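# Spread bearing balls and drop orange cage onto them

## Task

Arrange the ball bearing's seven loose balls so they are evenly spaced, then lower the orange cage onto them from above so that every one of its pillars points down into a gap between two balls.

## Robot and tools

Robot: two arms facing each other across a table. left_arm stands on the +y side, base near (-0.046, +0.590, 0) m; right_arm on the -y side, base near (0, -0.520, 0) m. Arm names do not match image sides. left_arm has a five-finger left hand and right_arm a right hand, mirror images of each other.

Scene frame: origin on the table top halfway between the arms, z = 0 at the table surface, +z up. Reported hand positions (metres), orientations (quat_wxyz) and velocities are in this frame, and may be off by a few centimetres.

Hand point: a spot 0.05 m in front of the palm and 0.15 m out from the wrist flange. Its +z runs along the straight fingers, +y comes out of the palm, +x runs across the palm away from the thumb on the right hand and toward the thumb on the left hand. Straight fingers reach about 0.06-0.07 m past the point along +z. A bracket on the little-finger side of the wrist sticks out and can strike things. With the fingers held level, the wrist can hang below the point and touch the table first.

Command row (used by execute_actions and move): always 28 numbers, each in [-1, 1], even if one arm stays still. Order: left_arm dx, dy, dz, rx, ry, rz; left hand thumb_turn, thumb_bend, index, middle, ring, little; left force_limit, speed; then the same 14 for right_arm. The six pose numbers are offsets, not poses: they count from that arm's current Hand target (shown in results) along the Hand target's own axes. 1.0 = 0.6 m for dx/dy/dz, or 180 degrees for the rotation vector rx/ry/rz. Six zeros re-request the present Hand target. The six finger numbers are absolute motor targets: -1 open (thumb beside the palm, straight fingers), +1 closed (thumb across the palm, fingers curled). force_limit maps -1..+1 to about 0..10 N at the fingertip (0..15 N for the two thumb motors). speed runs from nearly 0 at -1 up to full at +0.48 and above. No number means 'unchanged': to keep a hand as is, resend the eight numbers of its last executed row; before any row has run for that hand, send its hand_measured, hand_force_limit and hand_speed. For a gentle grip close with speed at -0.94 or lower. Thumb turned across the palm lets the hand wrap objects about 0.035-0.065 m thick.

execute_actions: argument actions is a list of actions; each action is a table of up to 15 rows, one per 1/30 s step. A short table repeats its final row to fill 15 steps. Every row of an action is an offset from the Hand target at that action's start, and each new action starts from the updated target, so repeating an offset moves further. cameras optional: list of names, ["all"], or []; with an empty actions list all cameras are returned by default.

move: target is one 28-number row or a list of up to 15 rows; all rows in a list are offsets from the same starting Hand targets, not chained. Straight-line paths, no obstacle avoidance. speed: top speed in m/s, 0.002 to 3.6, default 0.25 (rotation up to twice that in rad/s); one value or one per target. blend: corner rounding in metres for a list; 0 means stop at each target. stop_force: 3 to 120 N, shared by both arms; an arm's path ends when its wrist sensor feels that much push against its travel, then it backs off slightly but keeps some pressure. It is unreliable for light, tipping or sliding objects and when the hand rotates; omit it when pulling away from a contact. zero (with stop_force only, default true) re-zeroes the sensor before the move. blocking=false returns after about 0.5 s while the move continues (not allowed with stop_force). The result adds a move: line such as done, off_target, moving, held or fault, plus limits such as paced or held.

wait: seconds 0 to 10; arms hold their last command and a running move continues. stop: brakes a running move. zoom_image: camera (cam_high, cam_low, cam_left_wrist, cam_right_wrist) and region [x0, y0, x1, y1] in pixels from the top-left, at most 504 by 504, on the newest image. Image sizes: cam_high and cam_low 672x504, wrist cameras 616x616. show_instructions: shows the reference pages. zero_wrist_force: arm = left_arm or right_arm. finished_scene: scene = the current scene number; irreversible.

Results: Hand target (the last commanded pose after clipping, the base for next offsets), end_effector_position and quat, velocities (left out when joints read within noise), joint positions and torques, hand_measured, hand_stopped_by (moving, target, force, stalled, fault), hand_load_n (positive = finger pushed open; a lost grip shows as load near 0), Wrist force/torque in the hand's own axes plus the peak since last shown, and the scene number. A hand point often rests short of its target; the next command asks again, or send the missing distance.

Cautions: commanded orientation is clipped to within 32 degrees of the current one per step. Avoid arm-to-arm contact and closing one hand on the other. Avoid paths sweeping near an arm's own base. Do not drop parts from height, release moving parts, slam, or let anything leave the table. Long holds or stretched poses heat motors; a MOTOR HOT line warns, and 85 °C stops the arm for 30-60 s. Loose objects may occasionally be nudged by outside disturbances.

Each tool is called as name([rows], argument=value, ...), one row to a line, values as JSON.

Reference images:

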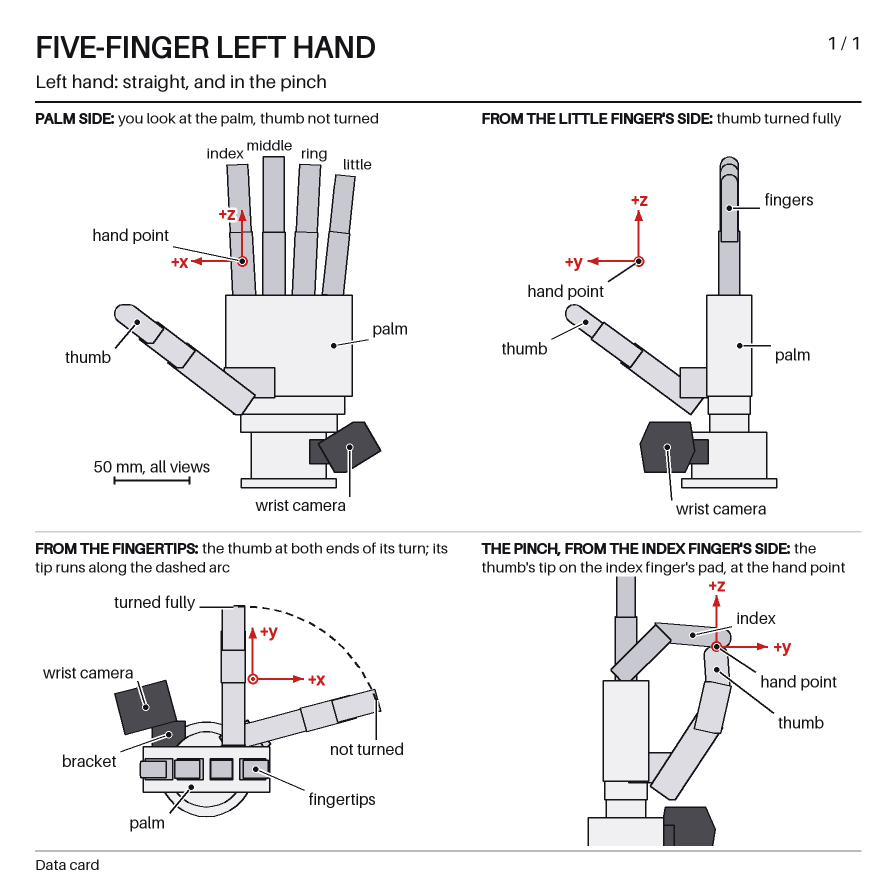

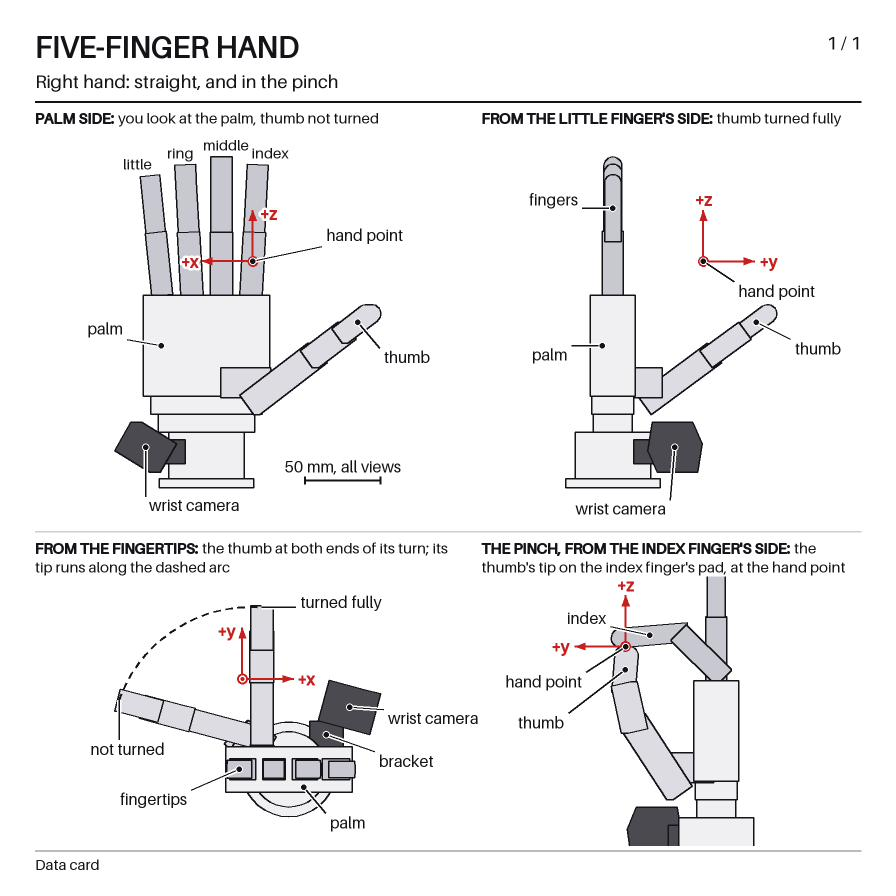

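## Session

execute_actions(actions=[])

Scene clock: 0.00 s.
left_arm: end_effector_position=(+0.0801, +0.3272, +0.4832) hand_measured=(-1.000, -1.000, -1.000, -1.000, -1.000, -1.000) hand_load_n=(+0.0, +0.0, +0.0, +0.0, +0.0, +0.0) hand_stopped_by=(target, target, target, target, target, target) hand_force_limit=0.00 hand_speed=-0.80 end_effector_quat_wxyz=(-0.004, +0.941, -0.339, -0.012) | right_arm: end_effector_position=(+0.1144, -0.2537, +0.4858) hand_measured=(-1.000, -1.000, -1.000, -1.000, -1.000, -1.000) hand_load_n=(+0.0, +0.0, +0.0, +0.0, +0.0, +0.0) hand_stopped_by=(target, target, target, target, target, target) hand_force_limit=0.00 hand_speed=-0.80 end_effector_quat_wxyz=(+0.009, -0.345, +0.939, +0.005)
Joint positions: left_arm=[4.323 -1.443 -1.313 1.161 -1.579 1.888] | right_arm=[-1.197 -1.732 1.326 1.959 1.562 -1.885]
Joint velocities: within noise
Joint torques (N m): no reading
Wrist force (N): no reading
Wrist torque (N m): no reading
Wrist force, peak (N): no reading
Hand target: left_arm +0.0801, +0.3272, +0.4832; -0.004, +0.941, -0.339, -0.012 | right_arm +0.1144, -0.2537, +0.4858; +0.009, -0.345, +0.939, +0.005

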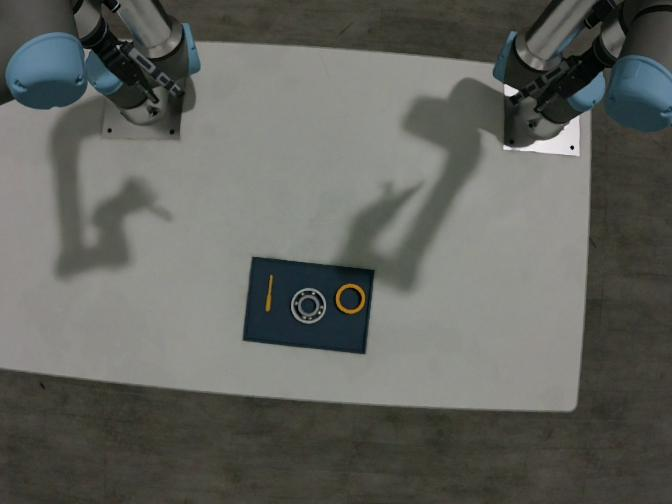

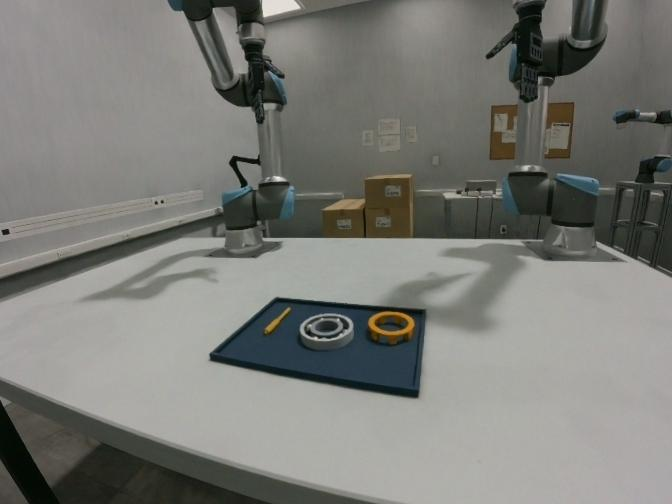

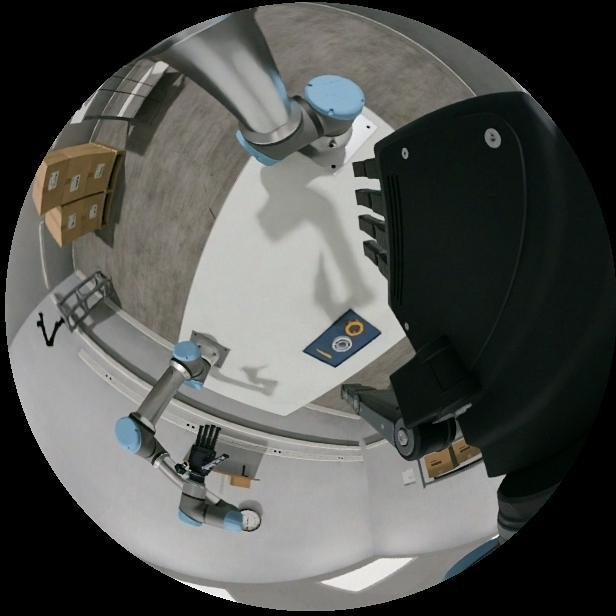

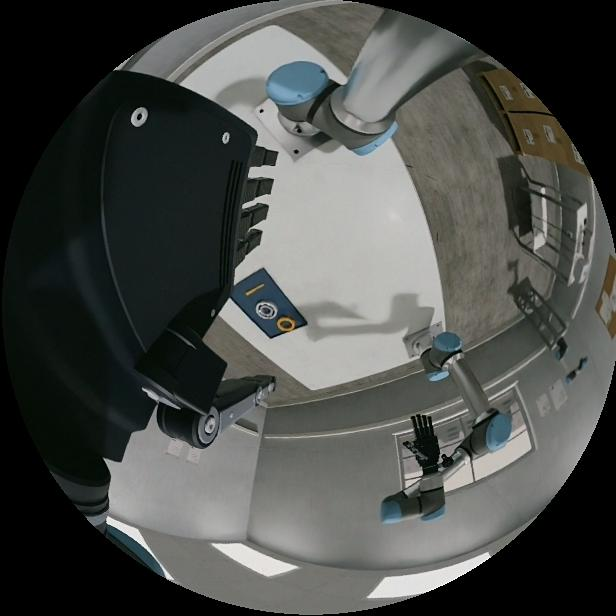

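zoom_image(camera="cam_high", region=[284, 281, 334, 331])

zoom_image(camera="cam_high", region=[324, 274, 374, 324])

zoom_image(camera="cam_low", region=[295, 300, 355, 360])

zoom_image(camera="cam_low", region=[360, 300, 420, 360])

Scaled by 10.080 from the camera's 672x504 image, which has a finer 960x720 frame.

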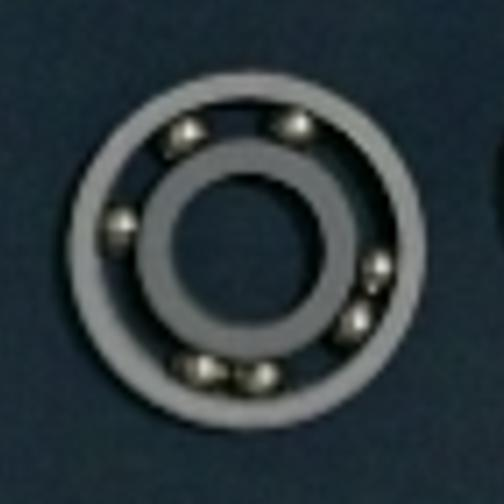

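Scaled by 10.080 from the camera's 672x504 image, which has a finer 960x720 frame.

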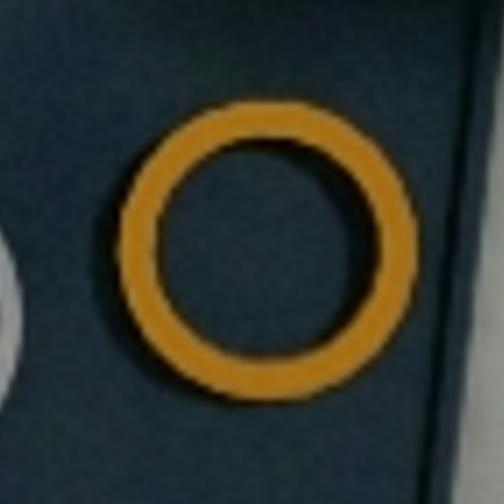

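Scaled by 8.400 from the camera's 672x504 image, which has a finer 960x720 frame.

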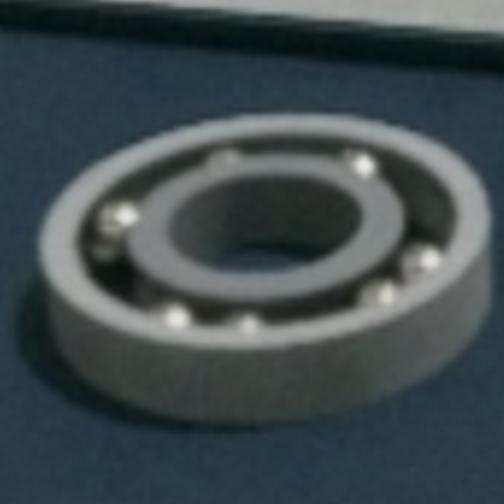

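Scaled by 8.400 from the camera's 672x504 image, which has a finer 960x720 frame.

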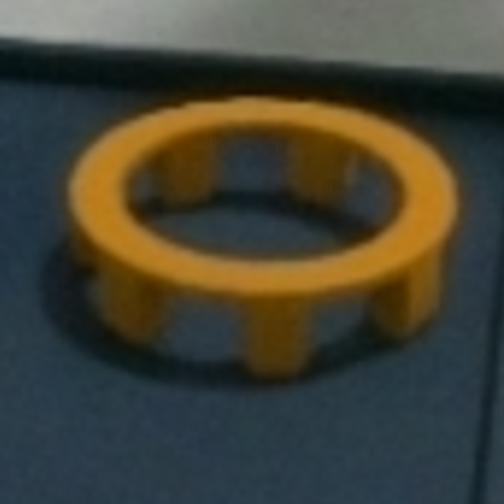

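move(target=[0,0,0,0,0,0,-1,-1,-1,-1,-1,-1,0,-0.8,-0.6713,-0.0670,0.4065,0.2351,-0.3475,-0.7478,1,-1,1,1,1,1,-0.4,-0.4], speed=0.3, cameras=["all"])

Scene clock: 108.80 s.
left_arm: end_effector_position=(+0.0801, +0.3272, +0.4832) hand_measured=(-1.000, -1.000, -1.000, -1.000, -1.000, -1.000) hand_load_n=(+0.5, +0.0, +0.0, +0.0, +0.0, +0.0) hand_stopped_by=(target, target, target, target, target, target) hand_force_limit=0.00 hand_speed=-0.80 end_effector_quat_wxyz=(-0.004, +0.941, -0.339, -0.012) | right_arm: end_effector_position=(+0.4505, -0.0200, +0.2498) hand_measured=(+1.000, -1.000, +1.000, +1.000, +1.000, +1.000) hand_load_n=(+0.0, +0.0, +0.0, +0.5, +0.0, +0.0) hand_stopped_by=(target, target, target, target, target, target) hand_force_limit=-0.40 hand_speed=-0.40 end_effector_quat_wxyz=(-0.469, +0.871, +0.087, +0.121)
Joint positions: left_arm=[4.323 -1.443 -1.313 1.161 -1.579 1.888] | right_arm=[-1.193 -1.057 1.132 0.803 0.761 -4.211]
Joint torques (N m): left_arm=[-0.1 10.53 15.48 -2.43 -0.16 0.27] | right_arm=[-5.33 -24.73 -29.46 3.24 -3.28 -2.5]
Wrist force (N): left_arm=[-0.3 -0.4 0.4] | right_arm=[-0.2 0.2 -0.5]
Wrist torque (N m): left_arm=[-0.06 0.05 -0.01] | right_arm=[0.14 0.12 0.17]
Wrist force, peak (N): left_arm=[-0.3 -0.7 0.1] | right_arm=[-0.6 0.9 -0.7]
Hand target: left_arm +0.0801, +0.3272, +0.4832; -0.004, +0.941, -0.339, -0.012 | right_arm +0.4506, -0.0199, +0.2498; -0.469, +0.871, +0.087, +0.121
Off the commanded pose: left_arm 0.000 m, 0 deg | right_arm 0.000 m, 0 deg.
move: done

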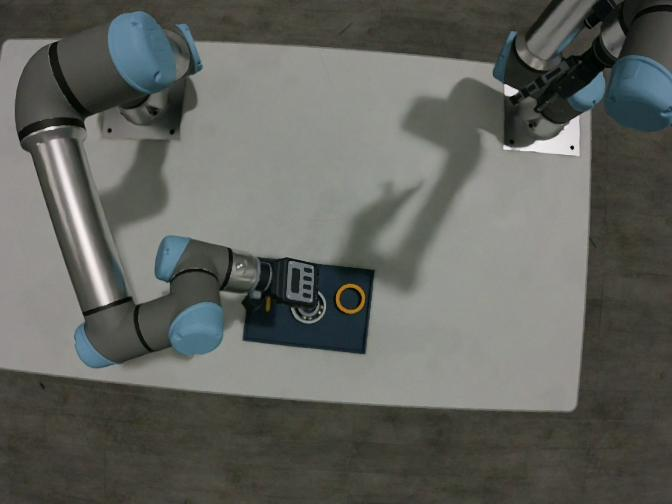

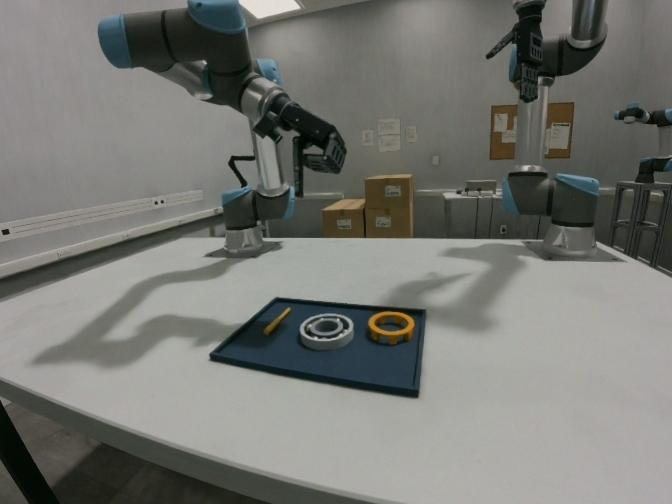

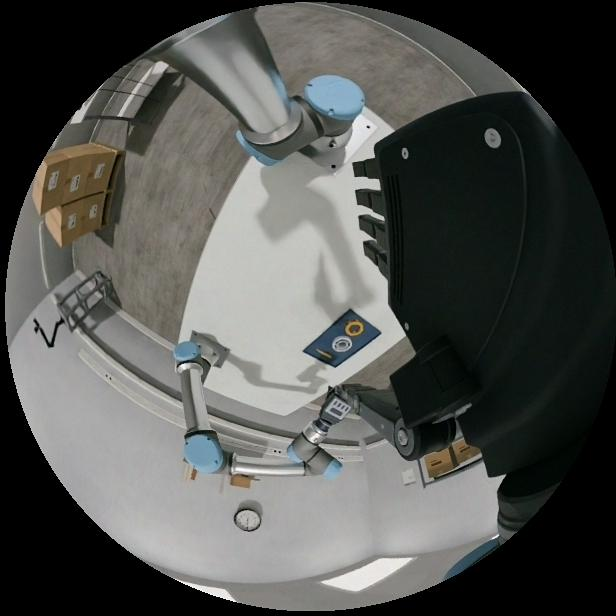

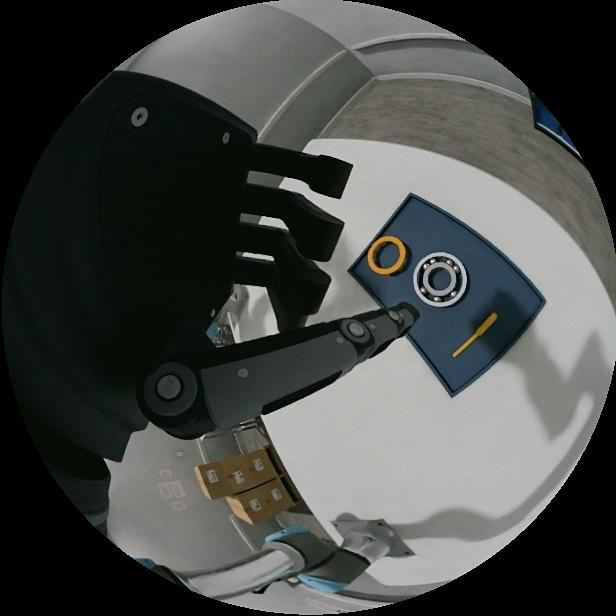

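move(target=[0,0,0,0,0,0,-1,-1,-1,-1,-1,-1,0,-0.8,0.00652,0.23541,0.26305,-0.0054,-0.0071,0.0082,1,-1,1,1,1,1,-0.4,-0.4], speed=0.15, cameras=["cam_high","cam_low","cam_right_wrist"])

zoom_image(camera="cam_low", region=[295, 290, 365, 360])

zoom_image(camera="cam_right_wrist", region=[320, 190, 500, 370])

zoom_image(camera="cam_high", region=[280, 276, 340, 336])

Scene clock: 127.27 s.
left_arm: end_effector_position=(+0.0801, +0.3272, +0.4832) hand_measured=(-1.000, -1.000, -1.000, -1.000, -1.000, -1.000) hand_load_n=(+0.0, +0.0, +0.0, -0.5, +0.0, +0.0) hand_stopped_by=(target, target, target, target, target, target) hand_force_limit=0.00 hand_speed=-0.80 end_effector_quat_wxyz=(-0.004, +0.941, -0.339, -0.012) | right_arm: end_effector_position=(+0.5121, +0.0354, +0.0549) hand_measured=(+1.000, -1.000, +1.000, +1.000, +1.000, +1.000) hand_load_n=(+0.0, +0.0, +0.0, +0.0, +0.0, +0.0) hand_stopped_by=(target, target, target, target, target, target) hand_force_limit=-0.40 hand_speed=-0.40 end_effector_quat_wxyz=(-0.462, +0.877, +0.080, +0.106)
Joint positions: left_arm=[4.323 -1.443 -1.313 1.161 -1.579 1.888] | right_arm=[-1.147 -0.712 1.045 0.548 0.794 -4.163]
Joint torques (N m): left_arm=[-0.31 9.92 16 -2.49 -0.21 0.43] | right_arm=[8.58 -37.77 -30.64 -0.88 1.55 1.56]
Wrist force (N): left_arm=[-0.1 -0.5 0.0] | right_arm=[0.0 0.3 -0.5]
Wrist torque (N m): left_arm=[-0.07 0.02 0.00] | right_arm=[0.10 0.09 -0.02]
Wrist force, peak (N): left_arm=[-0.1 -0.5 0.4] | right_arm=[-0.5 -0.3 -1.7]
Hand target: left_arm +0.0801, +0.3272, +0.4832; -0.004, +0.941, -0.339, -0.012 | right_arm +0.5121, +0.0354, +0.0548; -0.462, +0.877, +0.080, +0.106
Off the commanded pose: left_arm 0.000 m, 0 deg | right_arm 0.000 m, 0 deg.
move: done
Images, in order (width x height): cam_high 672x504, cam_low 672x504, cam_right_wrist 616x616.

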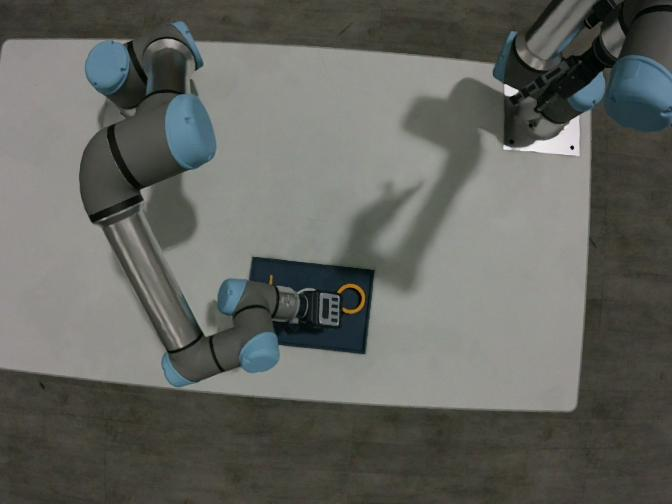

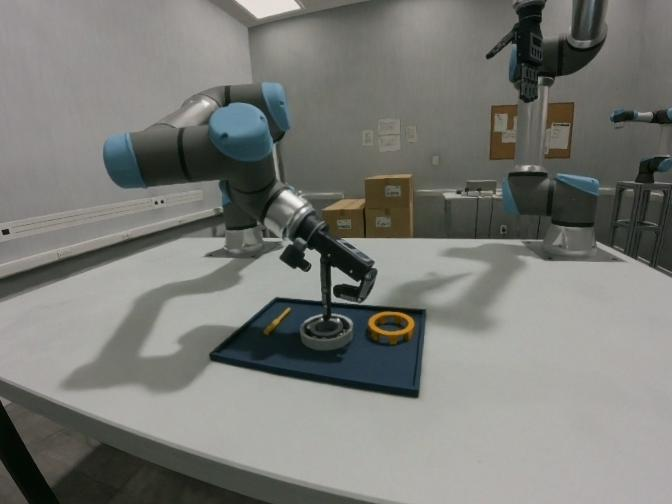

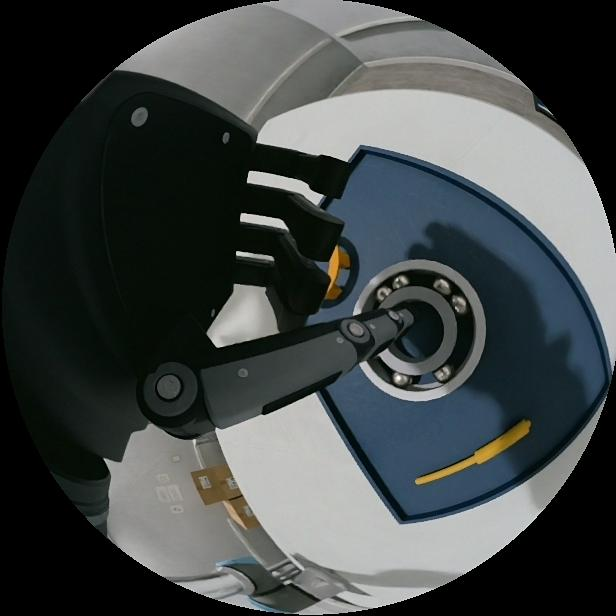

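Scaled by 7.200 from the camera's 672x504 image, which has a finer 960x720 frame.

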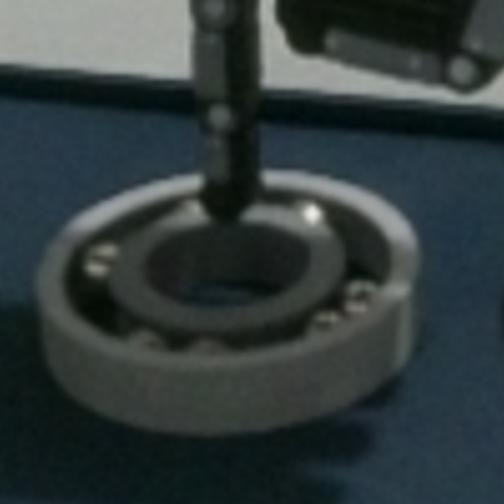

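Scaled by 2.800 from the camera's 616x616 image, which has a finer 880x880 frame.

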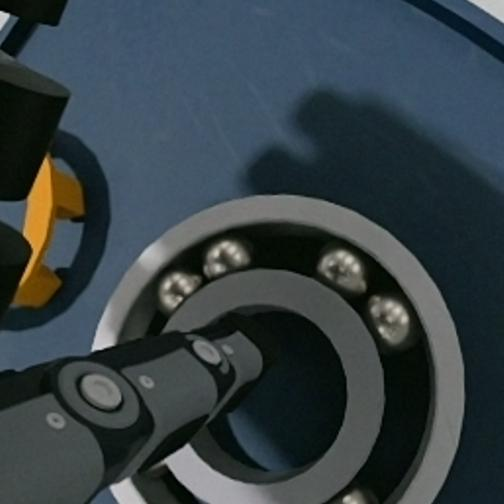

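Scaled by 8.400 from the camera's 672x504 image, which has a finer 960x720 frame.

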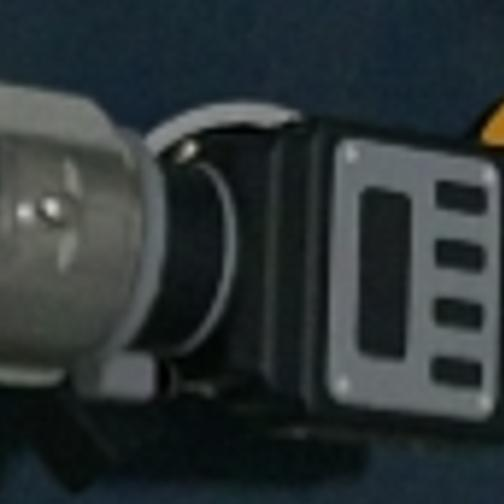

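move(target=[0,0,0,0,0,0,-1,-1,-1,-1,-1,-1,0,-0.8,-0.00518,0.01587,0.01101,0,0,0,1,-1,1,1,1,1,-0.4,-0.4], speed=0.03, stop_force=3, cameras=["cam_high","cam_low","cam_right_wrist"])

zoom_image(camera="cam_low", region=[295, 290, 365, 360])

zoom_image(camera="cam_right_wrist", region=[330, 230, 510, 410])

Scene clock: 146.33 s.
left_arm: end_effector_position=(+0.0801, +0.3272, +0.4832) hand_measured=(-1.000, -1.000, -1.000, -1.000, -1.000, -1.000) hand_load_n=(+0.0, +0.0, +0.0, +0.0, +0.0, +0.0) hand_stopped_by=(target, target, target, target, target, target) hand_force_limit=0.00 hand_speed=-0.80 end_effector_quat_wxyz=(-0.004, +0.941, -0.339, -0.012) | right_arm: end_effector_position=(+0.5122, +0.0354, +0.0428) hand_measured=(+1.000, -1.000, +1.000, +1.000, +1.000, +1.000) hand_load_n=(+0.5, +0.0, +0.0, +0.5, +0.0, +0.0) hand_stopped_by=(target, target, target, target, target, target) hand_force_limit=-0.40 hand_speed=-0.40 end_effector_quat_wxyz=(-0.462, +0.877, +0.080, +0.106)
Joint positions: left_arm=[4.323 -1.443 -1.313 1.161 -1.579 1.888] | right_arm=[-1.147 -0.701 1.057 0.525 0.794 -4.163]
Joint torques (N m): left_arm=[-0.27 10.89 15.87 -2.52 -0.27 0.43] | right_arm=[2.91 -37.5 -3.32 -1.03 0.55 -0.37]
Wrist force (N): left_arm=[-0.1 -0.3 0.0] | right_arm=[0.5 0.6 -0.4]
Wrist torque (N m): left_arm=[-0.03 0.02 0.00] | right_arm=[0.14 0.01 0.03]
Wrist force, peak (N): left_arm=[-0.3 -0.5 0.4] | right_arm=[0.0 0.5 -1.0]
Hand target: left_arm +0.0801, +0.3272, +0.4832; -0.004, +0.941, -0.339, -0.012 | right_arm +0.5122, +0.0354, +0.0428; -0.462, +0.877, +0.080, +0.106
Off the commanded pose: left_arm 0.000 m, 0 deg | right_arm 0.000 m, 0 deg.
move: done
Images, in order (width x height): cam_high 672x504, cam_low 672x504, cam_right_wrist 616x616.

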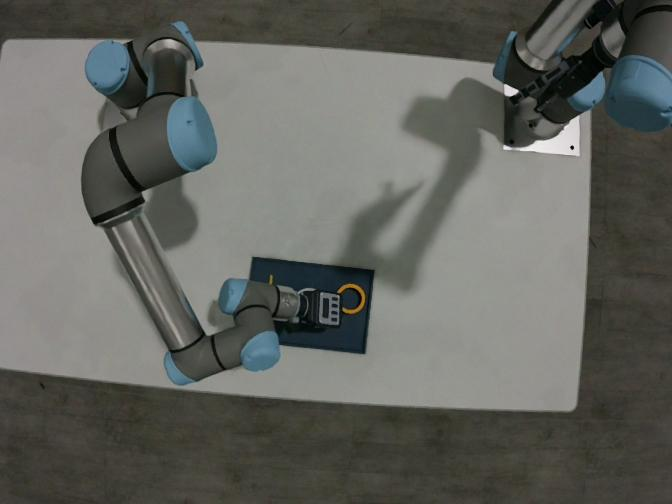

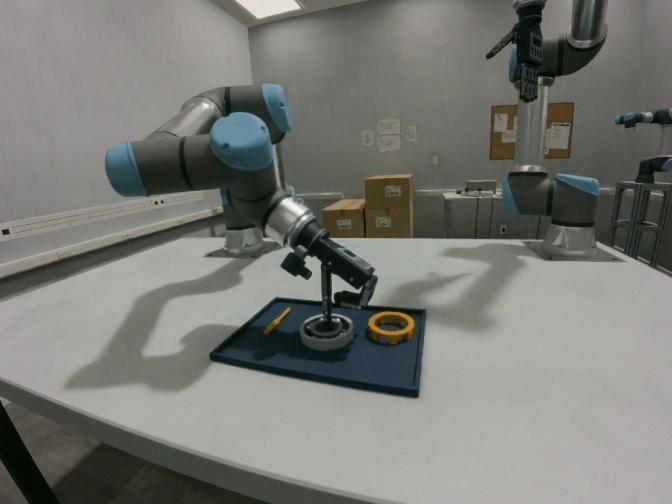

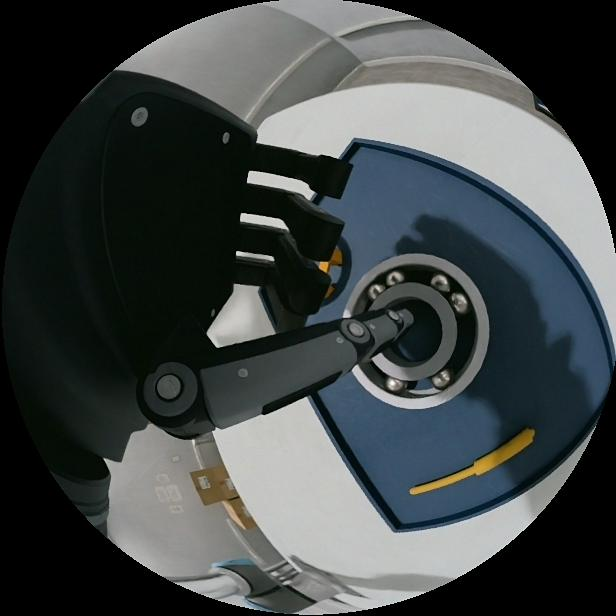

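Scaled by 7.200 from the camera's 672x504 image, which has a finer 960x720 frame.

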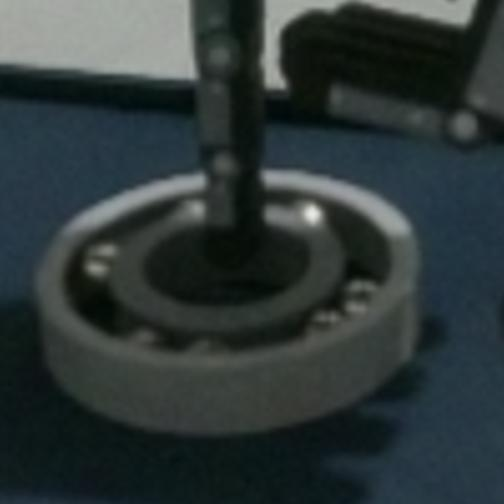

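Scaled by 2.800 from the camera's 616x616 image, which has a finer 880x880 frame.

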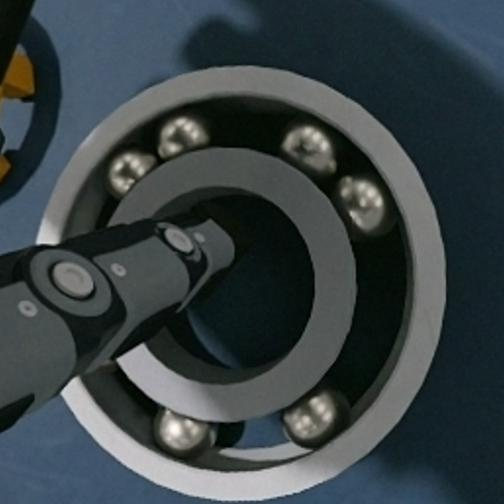

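move([
  [0,0,0,0,0,0,-1,-1,-1,-1,-1,-1,0,-0.8,0.00216,-0.00661,-0.00459,0,0,0,1,-1,1,1,1,1,-0.4,-0.4],
  [0,0,0,0,0,0,-1,-1,-1,-1,-1,-1,0,-0.8,-0.00952,0.01906,-0.04708,0,0,0,1,-1,1,1,1,1,-0.4,-0.4],
], speed=0.05, blend=[0.003,0])

move(target=[0,0,0,0,0,0,-1,-1,-1,-1,-1,-1,0,-0.8,-0.00475,0.01455,0.0101,0,0,0,1,-1,1,1,1,1,-0.4,-0.4], speed=0.006, stop_force=3, cameras=["cam_high","cam_low","cam_right_wrist"])

zoom_image(camera="cam_low", region=[295, 290, 365, 360])

zoom_image(camera="cam_right_wrist", region=[330, 200, 510, 380])

Scene clock: 214.30 s.
left_arm: end_effector_position=(+0.0801, +0.3272, +0.4832) hand_measured=(-1.000, -1.000, -1.000, -1.000, -1.000, -1.000) hand_load_n=(+0.0, +0.0, +0.0, +0.0, +0.0, +0.0) hand_stopped_by=(target, target, target, target, target, target) hand_force_limit=0.00 hand_speed=-0.80 end_effector_quat_wxyz=(-0.004, +0.941, -0.339, -0.012) | right_arm: end_effector_position=(+0.5062, +0.0055, +0.0478) hand_measured=(+1.000, -1.000, +1.000, +1.000, +1.000, +1.000) hand_load_n=(+0.0, +0.0, +0.0, +0.0, +0.0, +0.5) hand_stopped_by=(target, target, target, target, target, target) hand_force_limit=-0.40 hand_speed=-0.40 end_effector_quat_wxyz=(-0.462, +0.877, +0.080, +0.106)
Joint positions: left_arm=[4.323 -1.443 -1.313 1.161 -1.579 1.888] | right_arm=[-1.188 -0.755 1.151 0.517 0.769 -4.209]
Joint torques (N m): left_arm=[-0.28 10.86 16.16 -2.56 -0.3 0.5] | right_arm=[-8.62 -57.26 -4 -1.24 -3 -2.26]
Wrist force (N): left_arm=[-0.1 -0.3 0.4] | right_arm=[0.0 -0.1 -0.7]
Wrist torque (N m): left_arm=[-0.06 0.02 0.00] | right_arm=[0.08 0.10 0.15]
Wrist force, peak (N): left_arm=[0.0 -0.6 0.5] | right_arm=[0.3 0.2 -1.3]
Hand target: left_arm +0.0801, +0.3272, +0.4832; -0.004, +0.941, -0.339, -0.012 | right_arm +0.5062, +0.0054, +0.0478; -0.462, +0.877, +0.080, +0.106
Off the commanded pose: left_arm 0.000 m, 0 deg | right_arm 0.000 m, 0 deg.
move: done; blend cut to 0.0025 m at target 1

Scene clock: 217.10 s.
left_arm: end_effector_position=(+0.0801, +0.3272, +0.4832) hand_measured=(-1.000, -1.000, -1.000, -1.000, -1.000, -1.000) hand_load_n=(-0.5, +0.0, +0.0, +0.0, +0.0, +0.0) hand_stopped_by=(target, target, target, target, target, target) hand_force_limit=0.00 hand_speed=-0.80 end_effector_quat_wxyz=(-0.004, +0.941, -0.339, -0.012) | right_arm: end_effector_position=(+0.5062, +0.0054, +0.0397) hand_measured=(+1.000, -1.000, +1.000, +1.000, +1.000, +1.000) hand_load_n=(-1.0, +0.0, +0.0, +0.0, +0.0, +0.0) hand_stopped_by=(target, target, target, target, target, target) hand_force_limit=-0.40 hand_speed=-0.40 end_effector_quat_wxyz=(-0.462, +0.877, +0.080, +0.106)
Joint positions: left_arm=[4.323 -1.443 -1.313 1.161 -1.579 1.888] | right_arm=[-1.188 -0.747 1.159 0.502 0.769 -4.209]
Joint torques (N m): left_arm=[-0.38 10.82 16.34 -2.64 -0.21 0.65] | right_arm=[-7.94 -55.05 -28.49 3.03 -1.29 -1.66]
Wrist force (N): left_arm=[-0.2 -0.5 0.2] | right_arm=[0.4 -3.9 -4.0]
Wrist torque (N m): left_arm=[-0.08 0.03 0.00] | right_arm=[-0.14 0.13 0.08]
Wrist force, peak (N): left_arm=[-0.4 -0.4 0.3] | right_arm=[0.3 -5.4 -5.2]
Hand target: left_arm +0.0801, +0.3272, +0.4832; -0.004, +0.941, -0.339, -0.012 | right_arm +0.5062, +0.0054, +0.0397; -0.462, +0.877, +0.080, +0.106 (not the last commanded pose)
Off the commanded pose: left_arm 0.000 m, 0 deg | right_arm 0.003 m, 0 deg.
move: contact (right_arm)
Images, in order (width x height): cam_high 672x504, cam_low 672x504, cam_right_wrist 616x616.

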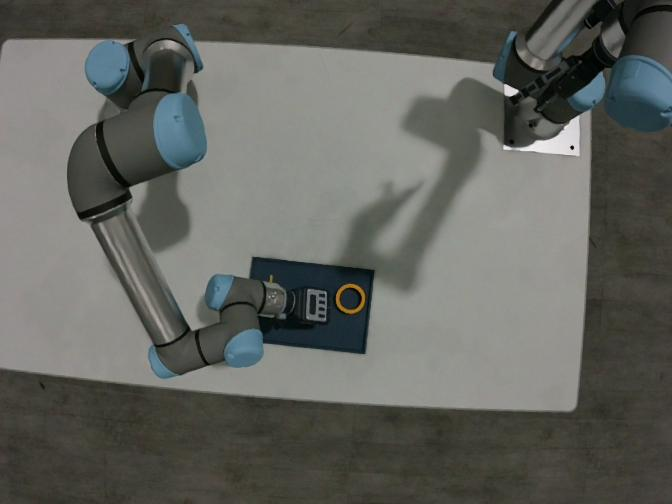

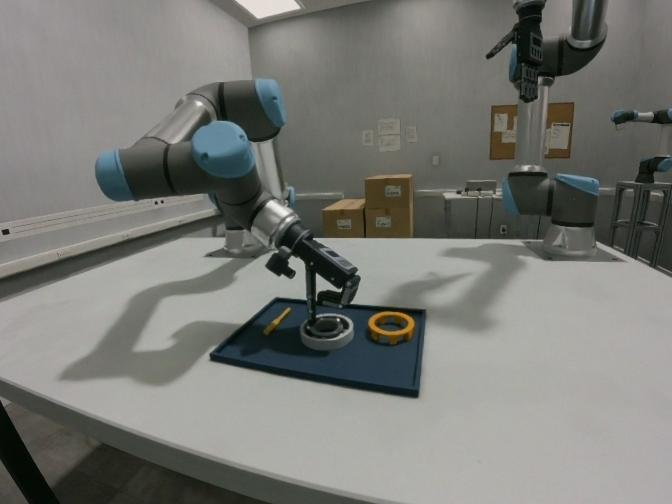

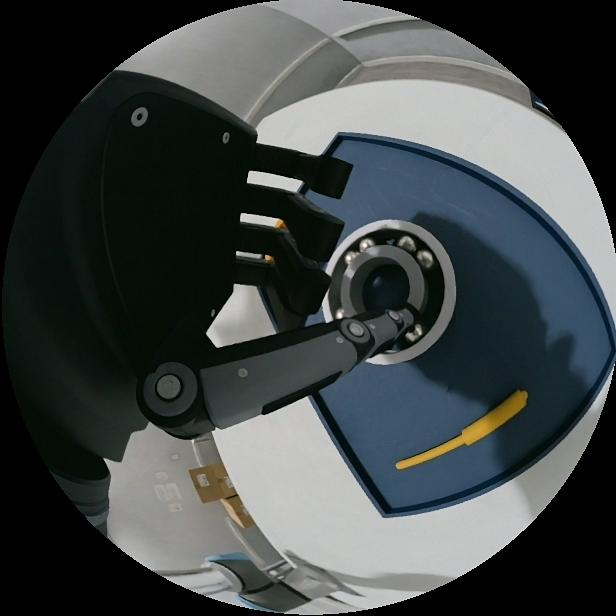

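Scaled by 7.200 from the camera's 672x504 image, which has a finer 960x720 frame.

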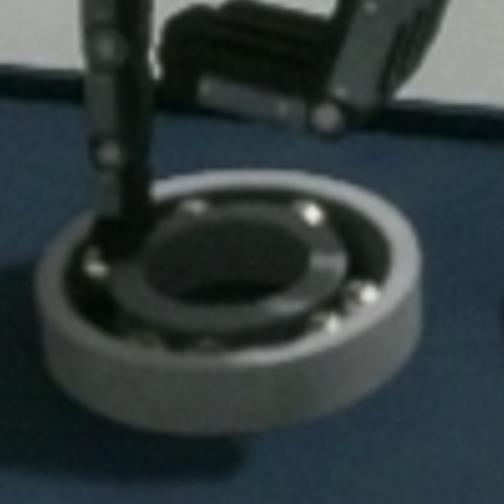

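Scaled by 2.800 from the camera's 616x616 image, which has a finer 880x880 frame.

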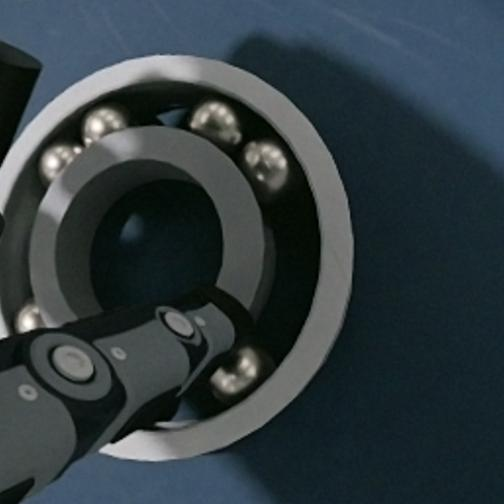

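zoom_image(camera="cam_right_wrist", region=[322, 212, 462, 372])

zoom_image(camera="cam_low", region=[298, 305, 358, 350])

Scaled by 3.150 from the camera's 616x616 image, which has a finer 880x880 frame.

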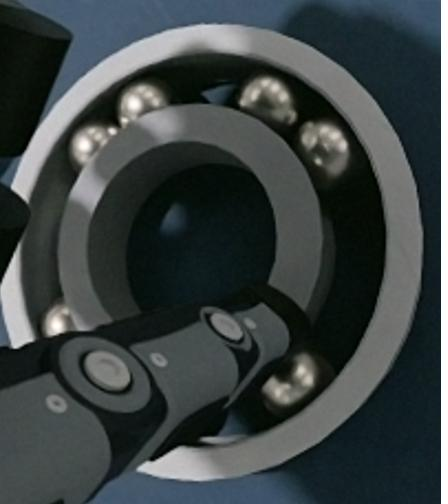

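Scaled by 8.400 from the camera's 672x504 image, which has a finer 960x720 frame.

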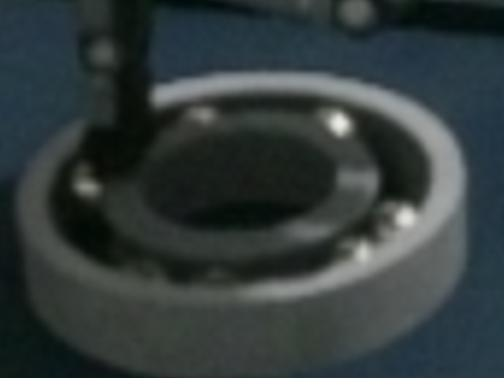

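move([
  [0,0,0,0,0,0,-1,-1,-1,-1,-1,-1,0,-0.8,0.00444,-0.01362,-0.00945,0,0,0,1,-1,1,1,1,1,-0.4,-0.4],
  [0,0,0,0,0,0,-1,-1,-1,-1,-1,-1,0,-0.8,0.01388,-0.06476,0.06868,0,0,0,1,-1,1,1,1,1,-0.4,-0.4],
], speed=0.06, blend=[0.003,0], cameras=["cam_low","cam_right_wrist"])

zoom_image(camera="cam_low", region=[298, 300, 358, 350])

zoom_image(camera="cam_right_wrist", region=[350, 240, 510, 420])

Scene clock: 275.67 s.
left_arm: end_effector_position=(+0.0801, +0.3272, +0.4832) hand_measured=(-1.000, -1.000, -1.000, -1.000, -1.000, -1.000) hand_load_n=(+0.0, +0.0, +0.0, +0.0, +0.0, +0.0) hand_stopped_by=(target, target, target, target, target, target) hand_force_limit=0.00 hand_speed=-0.80 end_effector_quat_wxyz=(-0.004, +0.941, -0.339, -0.012) | right_arm: end_effector_position=(+0.5096, +0.0616, +0.0500) hand_measured=(+1.000, -1.000, +1.000, +1.000, +1.000, +1.000) hand_load_n=(+0.0, +0.0, +0.0, +0.0, +0.0, +0.0) hand_stopped_by=(target, target, target, target, target, target) hand_force_limit=-0.40 hand_speed=-0.40 end_effector_quat_wxyz=(-0.462, +0.877, +0.080, +0.106)
Joint positions: left_arm=[4.323 -1.443 -1.313 1.161 -1.579 1.888] | right_arm=[-1.107 -0.676 0.985 0.544 0.82 -4.121]
Joint torques (N m): left_arm=[0.71 10.76 16.16 -2.75 -0.17 0.72] | right_arm=[8.82 -38.76 -33.69 3.04 1.54 1.62]
Wrist force (N): left_arm=[-0.2 -0.3 0.3] | right_arm=[-0.4 0.6 -1.1]
Wrist torque (N m): left_arm=[-0.05 0.03 0.00] | right_arm=[0.17 0.18 -0.03]
Wrist force, peak (N): left_arm=[-0.3 -0.4 0.5] | right_arm=[0.6 -3.7 -4.2]
Hand target: left_arm +0.0801, +0.3272, +0.4832; -0.004, +0.941, -0.339, -0.012 | right_arm +0.5096, +0.0616, +0.0500; -0.462, +0.877, +0.080, +0.106
Off the commanded pose: left_arm 0.000 m, 0 deg | right_arm 0.000 m, 0 deg.
move: done
Images, in order (width x height): cam_low 672x504, cam_right_wrist 616x616.

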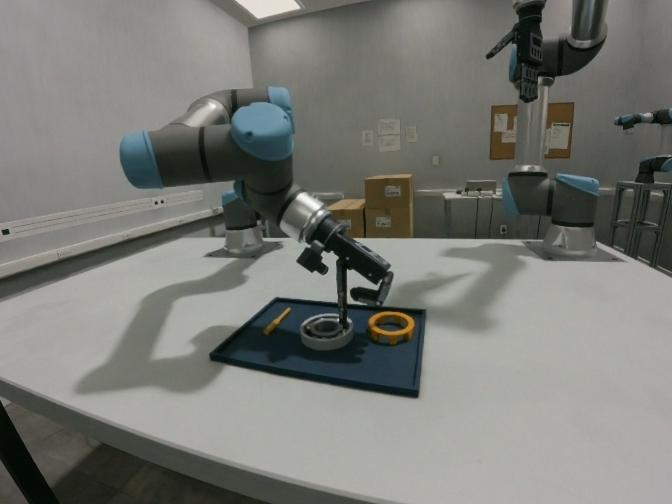

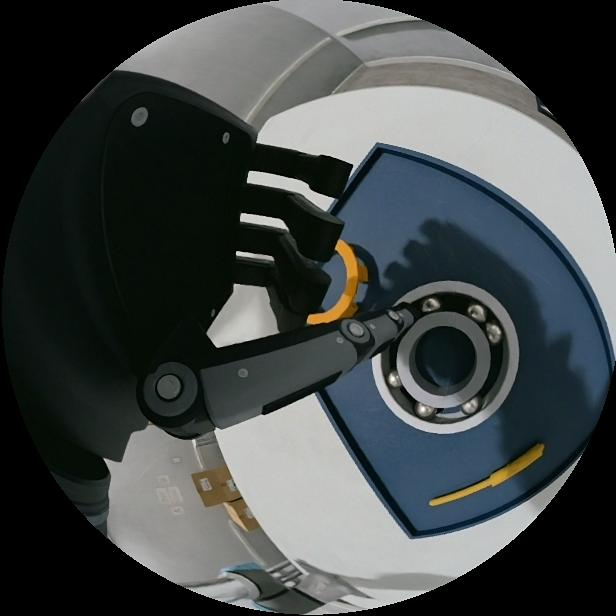

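Scaled by 8.400 from the camera's 672x504 image, which has a finer 960x720 frame.

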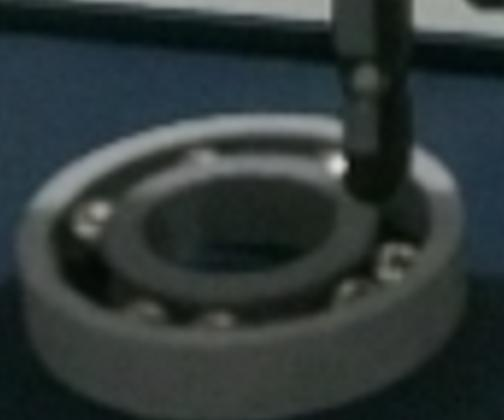

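Scaled by 2.800 from the camera's 616x616 image, which has a finer 880x880 frame.

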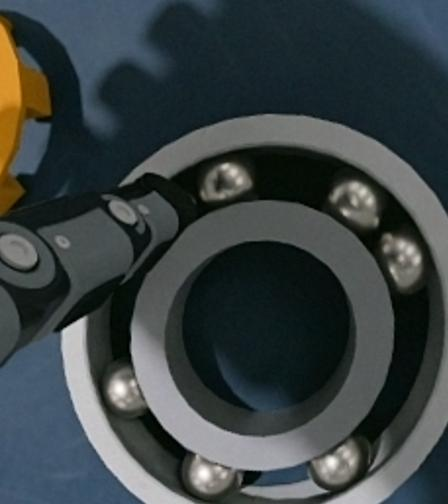

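move(target=[0,0,0,0,0,0,-1,-1,-1,-1,-1,-1,0,-0.8,-0.00583,0.01786,0.01239,0,0,0,1,-1,1,1,1,1,-0.4,-0.4], speed=0.01, stop_force=3, cameras=["cam_high","cam_low","cam_right_wrist"])

Scene clock: 300.23 s.
left_arm: end_effector_position=(+0.0801, +0.3272, +0.4832) hand_measured=(-1.000, -1.000, -1.000, -1.000, -1.000, -1.000) hand_load_n=(+0.0, +0.0, +0.0, +0.0, +0.0, +0.0) hand_stopped_by=(target, target, target, target, target, target) hand_force_limit=0.00 hand_speed=-0.80 end_effector_quat_wxyz=(-0.004, +0.941, -0.339, -0.012) | right_arm: end_effector_position=(+0.5096, +0.0616, +0.0386) hand_measured=(+1.000, -1.000, +1.000, +1.000, +1.000, +1.000) hand_load_n=(-2.0, -1.5, +0.0, +0.0, +0.0, +0.0) hand_stopped_by=(target, target, target, target, target, target) hand_force_limit=-0.40 hand_speed=-0.40 end_effector_quat_wxyz=(-0.462, +0.877, +0.080, +0.106)
Joint positions: left_arm=[4.323 -1.443 -1.313 1.161 -1.579 1.888] | right_arm=[-1.107 -0.666 0.996 0.522 0.82 -4.121]
Joint torques (N m): left_arm=[-0.21 11.23 15.98 -2.76 -0.23 0.82] | right_arm=[5.4 -59.4 -29.78 3.24 0.83 -0.45]
Wrist force (N): left_arm=[-0.2 -0.2 0.1] | right_arm=[1.0 -1.2 -1.4]
Wrist torque (N m): left_arm=[-0.03 0.03 -0.01] | right_arm=[0.12 0.13 -0.13]
Wrist force, peak (N): left_arm=[-0.4 -0.5 0.3] | right_arm=[1.4 -4.3 -3.2]
Hand target: left_arm +0.0801, +0.3272, +0.4832; -0.004, +0.941, -0.339, -0.012 | right_arm +0.5096, +0.0616, +0.0386; -0.462, +0.877, +0.080, +0.106 (not the last commanded pose)
Off the commanded pose: left_arm 0.000 m, 0 deg | right_arm 0.002 m, 0 deg.
move: contact (right_arm)
Images, in order (width x height): cam_high 672x504, cam_low 672x504, cam_right_wrist 616x616.

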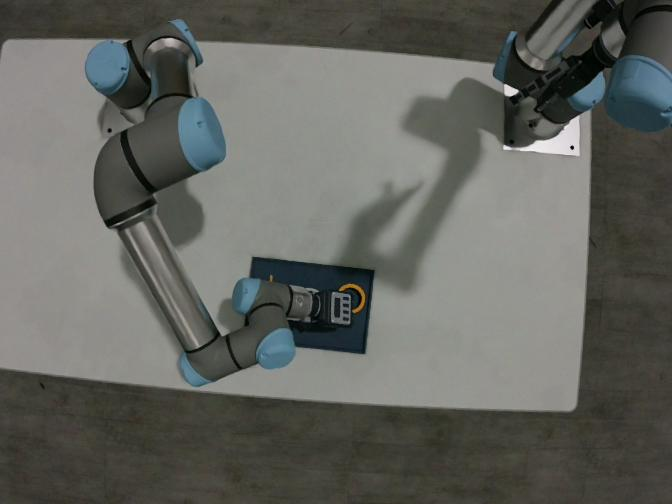

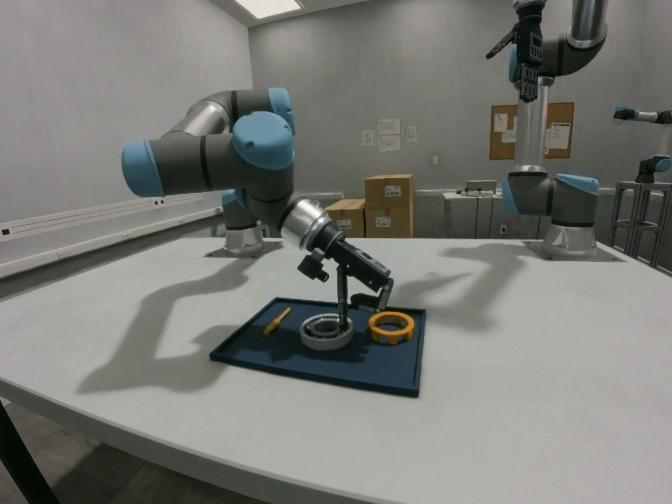

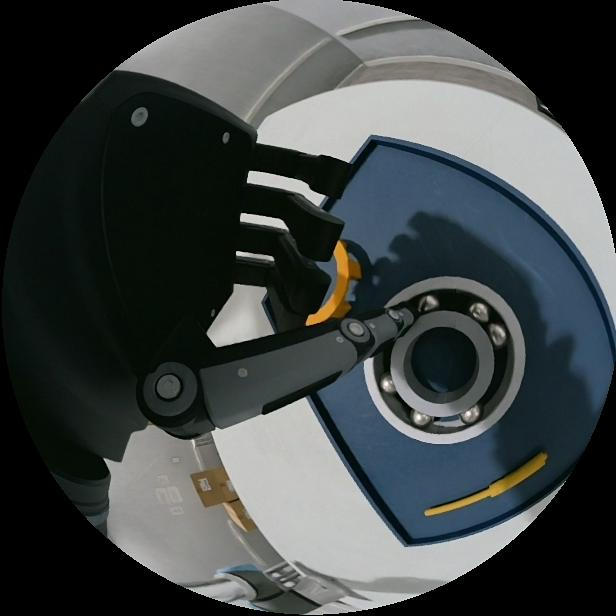

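zoom_image(camera="cam_right_wrist", region=[350, 240, 510, 420])

zoom_image(camera="cam_low", region=[298, 300, 358, 350])

Scaled by 2.800 from the camera's 616x616 image, which has a finer 880x880 frame.

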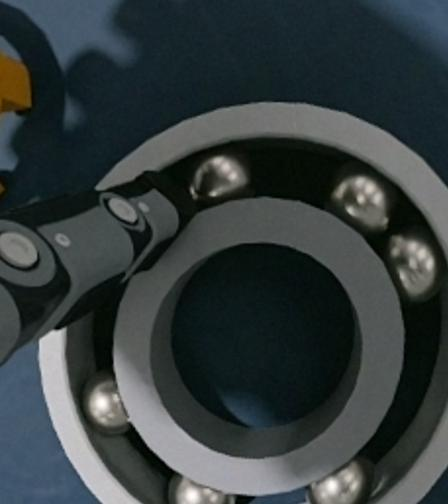

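Scaled by 8.400 from the camera's 672x504 image, which has a finer 960x720 frame.

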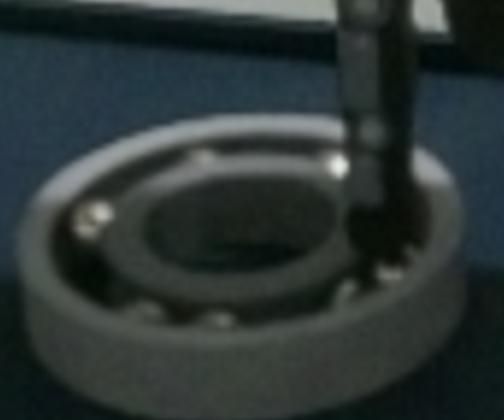

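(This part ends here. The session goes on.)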